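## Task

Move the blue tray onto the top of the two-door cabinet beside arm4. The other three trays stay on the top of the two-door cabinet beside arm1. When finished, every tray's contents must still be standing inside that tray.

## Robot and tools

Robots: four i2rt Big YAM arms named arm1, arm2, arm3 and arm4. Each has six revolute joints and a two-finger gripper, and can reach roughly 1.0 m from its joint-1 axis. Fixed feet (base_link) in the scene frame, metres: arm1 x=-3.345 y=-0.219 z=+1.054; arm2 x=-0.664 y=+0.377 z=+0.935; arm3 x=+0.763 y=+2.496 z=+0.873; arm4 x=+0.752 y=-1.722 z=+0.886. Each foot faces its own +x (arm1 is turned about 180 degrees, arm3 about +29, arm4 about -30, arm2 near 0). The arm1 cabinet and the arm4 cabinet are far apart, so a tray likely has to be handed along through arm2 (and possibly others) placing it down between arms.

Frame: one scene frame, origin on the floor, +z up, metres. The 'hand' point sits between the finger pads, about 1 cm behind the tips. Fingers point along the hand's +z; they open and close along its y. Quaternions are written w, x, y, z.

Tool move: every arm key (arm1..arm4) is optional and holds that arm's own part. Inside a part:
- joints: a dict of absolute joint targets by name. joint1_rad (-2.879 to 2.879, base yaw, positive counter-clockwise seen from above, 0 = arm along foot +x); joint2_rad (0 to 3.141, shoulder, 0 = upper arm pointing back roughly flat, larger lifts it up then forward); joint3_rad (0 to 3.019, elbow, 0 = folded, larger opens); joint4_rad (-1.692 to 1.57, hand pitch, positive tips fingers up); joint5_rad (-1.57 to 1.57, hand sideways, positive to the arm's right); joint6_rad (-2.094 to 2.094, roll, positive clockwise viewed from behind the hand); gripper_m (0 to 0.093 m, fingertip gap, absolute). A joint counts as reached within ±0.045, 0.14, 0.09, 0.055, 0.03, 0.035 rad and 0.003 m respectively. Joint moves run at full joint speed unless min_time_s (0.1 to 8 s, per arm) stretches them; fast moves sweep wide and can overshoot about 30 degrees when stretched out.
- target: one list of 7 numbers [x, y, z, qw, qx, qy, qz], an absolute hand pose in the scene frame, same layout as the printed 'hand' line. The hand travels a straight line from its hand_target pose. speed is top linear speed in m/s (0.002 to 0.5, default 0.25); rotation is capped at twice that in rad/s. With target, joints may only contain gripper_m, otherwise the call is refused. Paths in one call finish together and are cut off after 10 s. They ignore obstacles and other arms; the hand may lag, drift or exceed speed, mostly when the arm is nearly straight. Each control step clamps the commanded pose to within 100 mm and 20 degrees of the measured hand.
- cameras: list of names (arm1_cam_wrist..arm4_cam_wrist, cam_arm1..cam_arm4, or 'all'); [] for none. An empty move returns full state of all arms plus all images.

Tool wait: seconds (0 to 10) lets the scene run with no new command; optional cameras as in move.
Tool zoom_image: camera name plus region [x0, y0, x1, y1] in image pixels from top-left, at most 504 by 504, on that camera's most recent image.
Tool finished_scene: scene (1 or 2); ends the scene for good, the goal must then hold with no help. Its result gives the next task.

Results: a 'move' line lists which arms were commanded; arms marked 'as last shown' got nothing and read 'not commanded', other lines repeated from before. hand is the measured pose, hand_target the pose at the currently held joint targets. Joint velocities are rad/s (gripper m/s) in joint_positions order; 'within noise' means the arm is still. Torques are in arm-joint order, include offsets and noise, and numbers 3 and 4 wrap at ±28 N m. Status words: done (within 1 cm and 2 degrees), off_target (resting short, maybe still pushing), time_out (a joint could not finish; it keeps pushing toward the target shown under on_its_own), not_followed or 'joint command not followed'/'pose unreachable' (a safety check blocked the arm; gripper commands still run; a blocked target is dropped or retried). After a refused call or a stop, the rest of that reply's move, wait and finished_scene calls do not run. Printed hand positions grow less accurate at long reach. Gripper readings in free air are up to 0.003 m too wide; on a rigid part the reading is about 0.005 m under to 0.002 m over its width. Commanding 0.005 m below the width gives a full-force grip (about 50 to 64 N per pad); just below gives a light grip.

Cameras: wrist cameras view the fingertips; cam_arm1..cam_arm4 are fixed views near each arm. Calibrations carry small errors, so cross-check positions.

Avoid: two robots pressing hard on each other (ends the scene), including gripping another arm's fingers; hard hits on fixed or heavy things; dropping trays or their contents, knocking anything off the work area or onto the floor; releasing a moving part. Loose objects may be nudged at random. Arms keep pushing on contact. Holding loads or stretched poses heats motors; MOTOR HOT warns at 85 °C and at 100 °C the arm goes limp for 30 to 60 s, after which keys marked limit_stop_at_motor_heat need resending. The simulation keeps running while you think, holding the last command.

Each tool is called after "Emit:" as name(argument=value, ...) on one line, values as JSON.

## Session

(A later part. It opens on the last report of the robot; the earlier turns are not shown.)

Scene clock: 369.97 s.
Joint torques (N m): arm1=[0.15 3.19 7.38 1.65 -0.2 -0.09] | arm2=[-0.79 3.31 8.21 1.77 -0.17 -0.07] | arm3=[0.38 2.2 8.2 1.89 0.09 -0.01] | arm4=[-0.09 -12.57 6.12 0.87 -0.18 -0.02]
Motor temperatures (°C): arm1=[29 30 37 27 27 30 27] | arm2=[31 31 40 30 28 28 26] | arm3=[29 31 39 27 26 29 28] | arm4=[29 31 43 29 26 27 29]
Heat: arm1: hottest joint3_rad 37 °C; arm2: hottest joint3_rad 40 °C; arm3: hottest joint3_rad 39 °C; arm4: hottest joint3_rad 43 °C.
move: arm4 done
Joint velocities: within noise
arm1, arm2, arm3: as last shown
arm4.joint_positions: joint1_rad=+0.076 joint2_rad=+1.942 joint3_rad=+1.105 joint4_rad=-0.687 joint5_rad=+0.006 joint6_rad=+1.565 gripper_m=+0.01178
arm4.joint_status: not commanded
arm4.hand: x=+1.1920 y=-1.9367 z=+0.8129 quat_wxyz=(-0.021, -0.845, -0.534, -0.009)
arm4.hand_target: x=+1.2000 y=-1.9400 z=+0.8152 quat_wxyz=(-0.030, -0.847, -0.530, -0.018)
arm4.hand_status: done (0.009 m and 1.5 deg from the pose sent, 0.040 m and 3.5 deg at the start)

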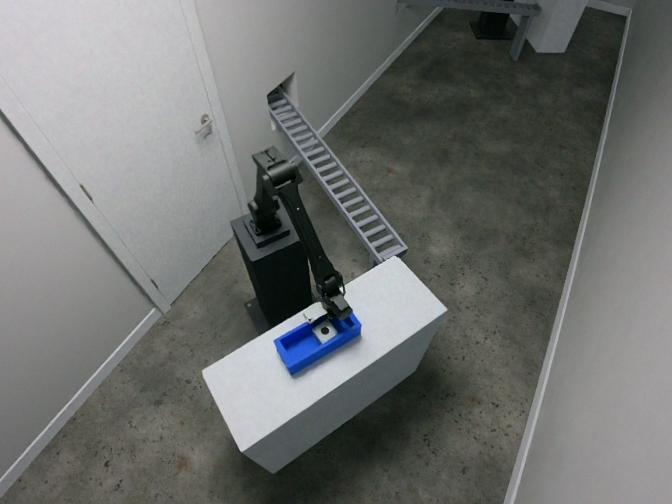

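Emit:
move(arm4={"target":[1.205,-1.943,0.788,0.01,0.848,0.530,0.006],"speed":0.06})

Emit:
move(arm4={"joints":{"gripper_m":0.026}}, cameras=["cam_arm4","arm4_cam_wrist"])

Emit:
zoom_image(camera="cam_arm4", region=[200, 240, 450, 440])

Scene clock: 376.30 s.
Joint torques (N m): arm1=[0.15 3.19 7.38 1.63 -0.21 -0.09] | arm2=[-0.73 3.37 8.18 1.8 -0.17 -0.08] | arm3=[0.21 2.08 8.23 1.92 0.09 0.01] | arm4=[0.91 -9.05 7.05 0.75 -0.2 -0.11]
Motor temperatures (°C): arm1=[29 30 37 27 27 30 27] | arm2=[31 31 40 30 28 28 26] | arm3=[29 31 39 27 26 29 28] | arm4=[29 30 43 29 26 27 29]
Heat: arm1: hottest joint3_rad 37 °C; arm2: hottest joint3_rad 40 °C; arm3: hottest joint3_rad 39 °C; arm4: hottest joint3_rad 43 °C.
move: arm4 off_target
Joint velocities: within noise
arm1, arm2, arm3: as last shown
arm4.joint_positions: joint1_rad=+0.076 joint2_rad=+1.968 joint3_rad=+1.141 joint4_rad=-0.694 joint5_rad=+0.007 joint6_rad=+1.572 gripper_m=+0.01178
arm4.joint_status: not commanded
arm4.hand: x=+1.2028 y=-1.9420 z=+0.8101 quat_wxyz=(-0.023, -0.847, -0.531, -0.010)
arm4.hand_target: x=+1.2041 y=-1.9426 z=+0.7888 quat_wxyz=(-0.010, -0.848, -0.530, -0.006)
arm4.hand_status: off_target (0.022 m and 1.5 deg from the pose sent, 0.029 m and 1.5 deg at the start)
pictures: none

Scene clock: 376.83 s.
Joint torques (N m): arm1=[0.15 3.19 7.38 1.65 -0.21 -0.09] | arm2=[-0.85 3.37 8.21 1.8 -0.17 -0.08] | arm3=[0.44 2.14 8.23 1.94 0.1 -0.01] | arm4=[0.97 -9 6.91 0.54 -0.49 -0.15]
Motor temperatures (°C): arm1=[29 30 37 27 27 30 27] | arm2=[31 31 40 30 28 28 26] | arm3=[29 31 39 27 26 29 28] | arm4=[29 30 43 29 26 27 29]
Heat: arm1: hottest joint3_rad 37 °C; arm2: hottest joint3_rad 40 °C; arm3: hottest joint3_rad 39 °C; arm4: hottest joint3_rad 43 °C.
move: arm4 done
Joint velocities: within noise
arm1, arm2, arm3: as last shown
arm4.joint_positions: joint1_rad=+0.077 joint2_rad=+1.978 joint3_rad=+1.144 joint4_rad=-0.693 joint5_rad=+0.012 joint6_rad=+1.572 gripper_m=+0.02585
arm4.joint_status: all done
arm4.hand: x=+1.2023 y=-1.9422 z=+0.8062 quat_wxyz=(-0.022, -0.847, -0.531, -0.006)
arm4.hand_target: x=+1.2040 y=-1.9426 z=+0.7887 quat_wxyz=(-0.010, -0.848, -0.530, -0.006)
arm4.hand_status: not commanded
pictures: arm4_cam_wrist, cam_arm4
arm4_cam_wrist: T_world_to_cam=[[-0.90156, 0.42915, -0.05483, 1.96395], [0.36132, 0.81658, 0.45017, 0.82345], [0.23797, 0.38604, -0.89126, 1.27551]] pos_world=[1.16958, -2.00765, 0.87381]

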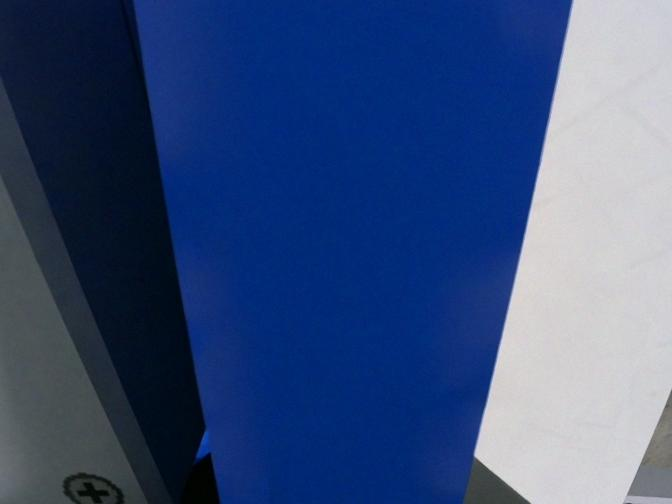

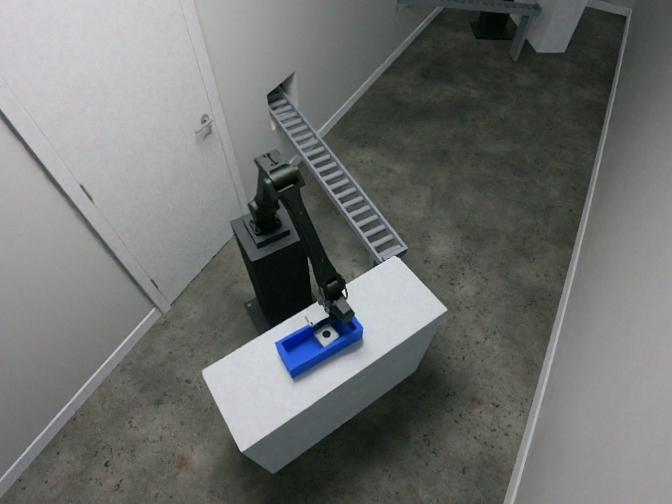

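Scaled by 2.016 from the camera's image (finer frame: 960x720).

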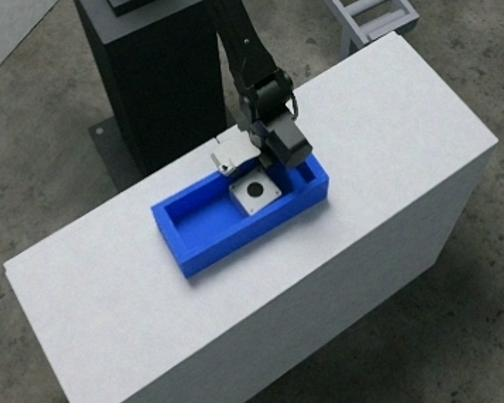

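Emit:
move(arm4={"target":[1.203,-1.942,0.95,0.01,0.848,0.530,0.006],"speed":0.1}, cameras=["cam_arm4"])

Emit:
zoom_image(camera="cam_arm4", region=[200, 240, 450, 440])

Scene clock: 383.13 s.
Joint torques (N m): arm1=[0.15 3.19 7.38 1.65 -0.21 -0.09] | arm2=[-0.73 3.43 8.18 1.8 -0.18 -0.08] | arm3=[0.5 2.37 8.28 1.91 0.09 -0.02] | arm4=[0.91 -13.27 9.96 -0.16 -0.1 -0.14]
Motor temperatures (°C): arm1=[29 30 37 27 27 30 27] | arm2=[31 31 40 30 28 28 26] | arm3=[29 31 39 27 26 29 28] | arm4=[29 30 42 29 26 27 29]
Heat: arm1: hottest joint3_rad 37 °C; arm2: hottest joint3_rad 40 °C; arm3: hottest joint3_rad 39 °C; arm4: hottest joint3_rad 42 °C.
move: arm4 off_target
Joint velocities: within noise
arm1, arm2, arm3: as last shown
arm4.joint_positions: joint1_rad=+0.077 joint2_rad=+1.774 joint3_rad=+1.229 joint4_rad=-1.052 joint5_rad=+0.004 joint6_rad=+1.572 gripper_m=+0.02596
arm4.joint_status: not commanded
arm4.hand: x=+1.1880 y=-1.9336 z=+0.9274 quat_wxyz=(+0.010, -0.847, -0.531, +0.009)
arm4.hand_target: x=+1.2022 y=-1.9417 z=+0.9502 quat_wxyz=(-0.010, -0.848, -0.530, -0.006)
arm4.hand_status: off_target (0.028 m and 2.9 deg from the pose sent, 0.144 m and 1.3 deg at the start)

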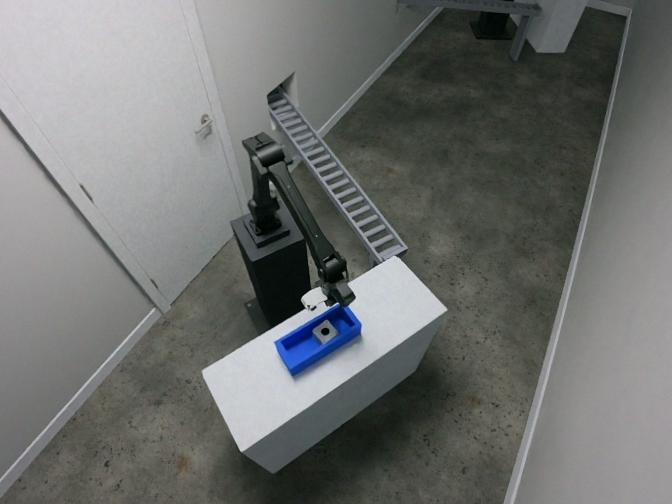

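Scaled by 2.016 from the camera's image (finer frame: 960x720).

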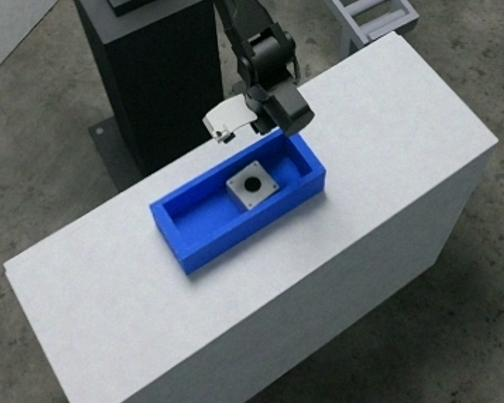

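Emit:
finished_scene(scene=2)

The scene is finished: the task was done.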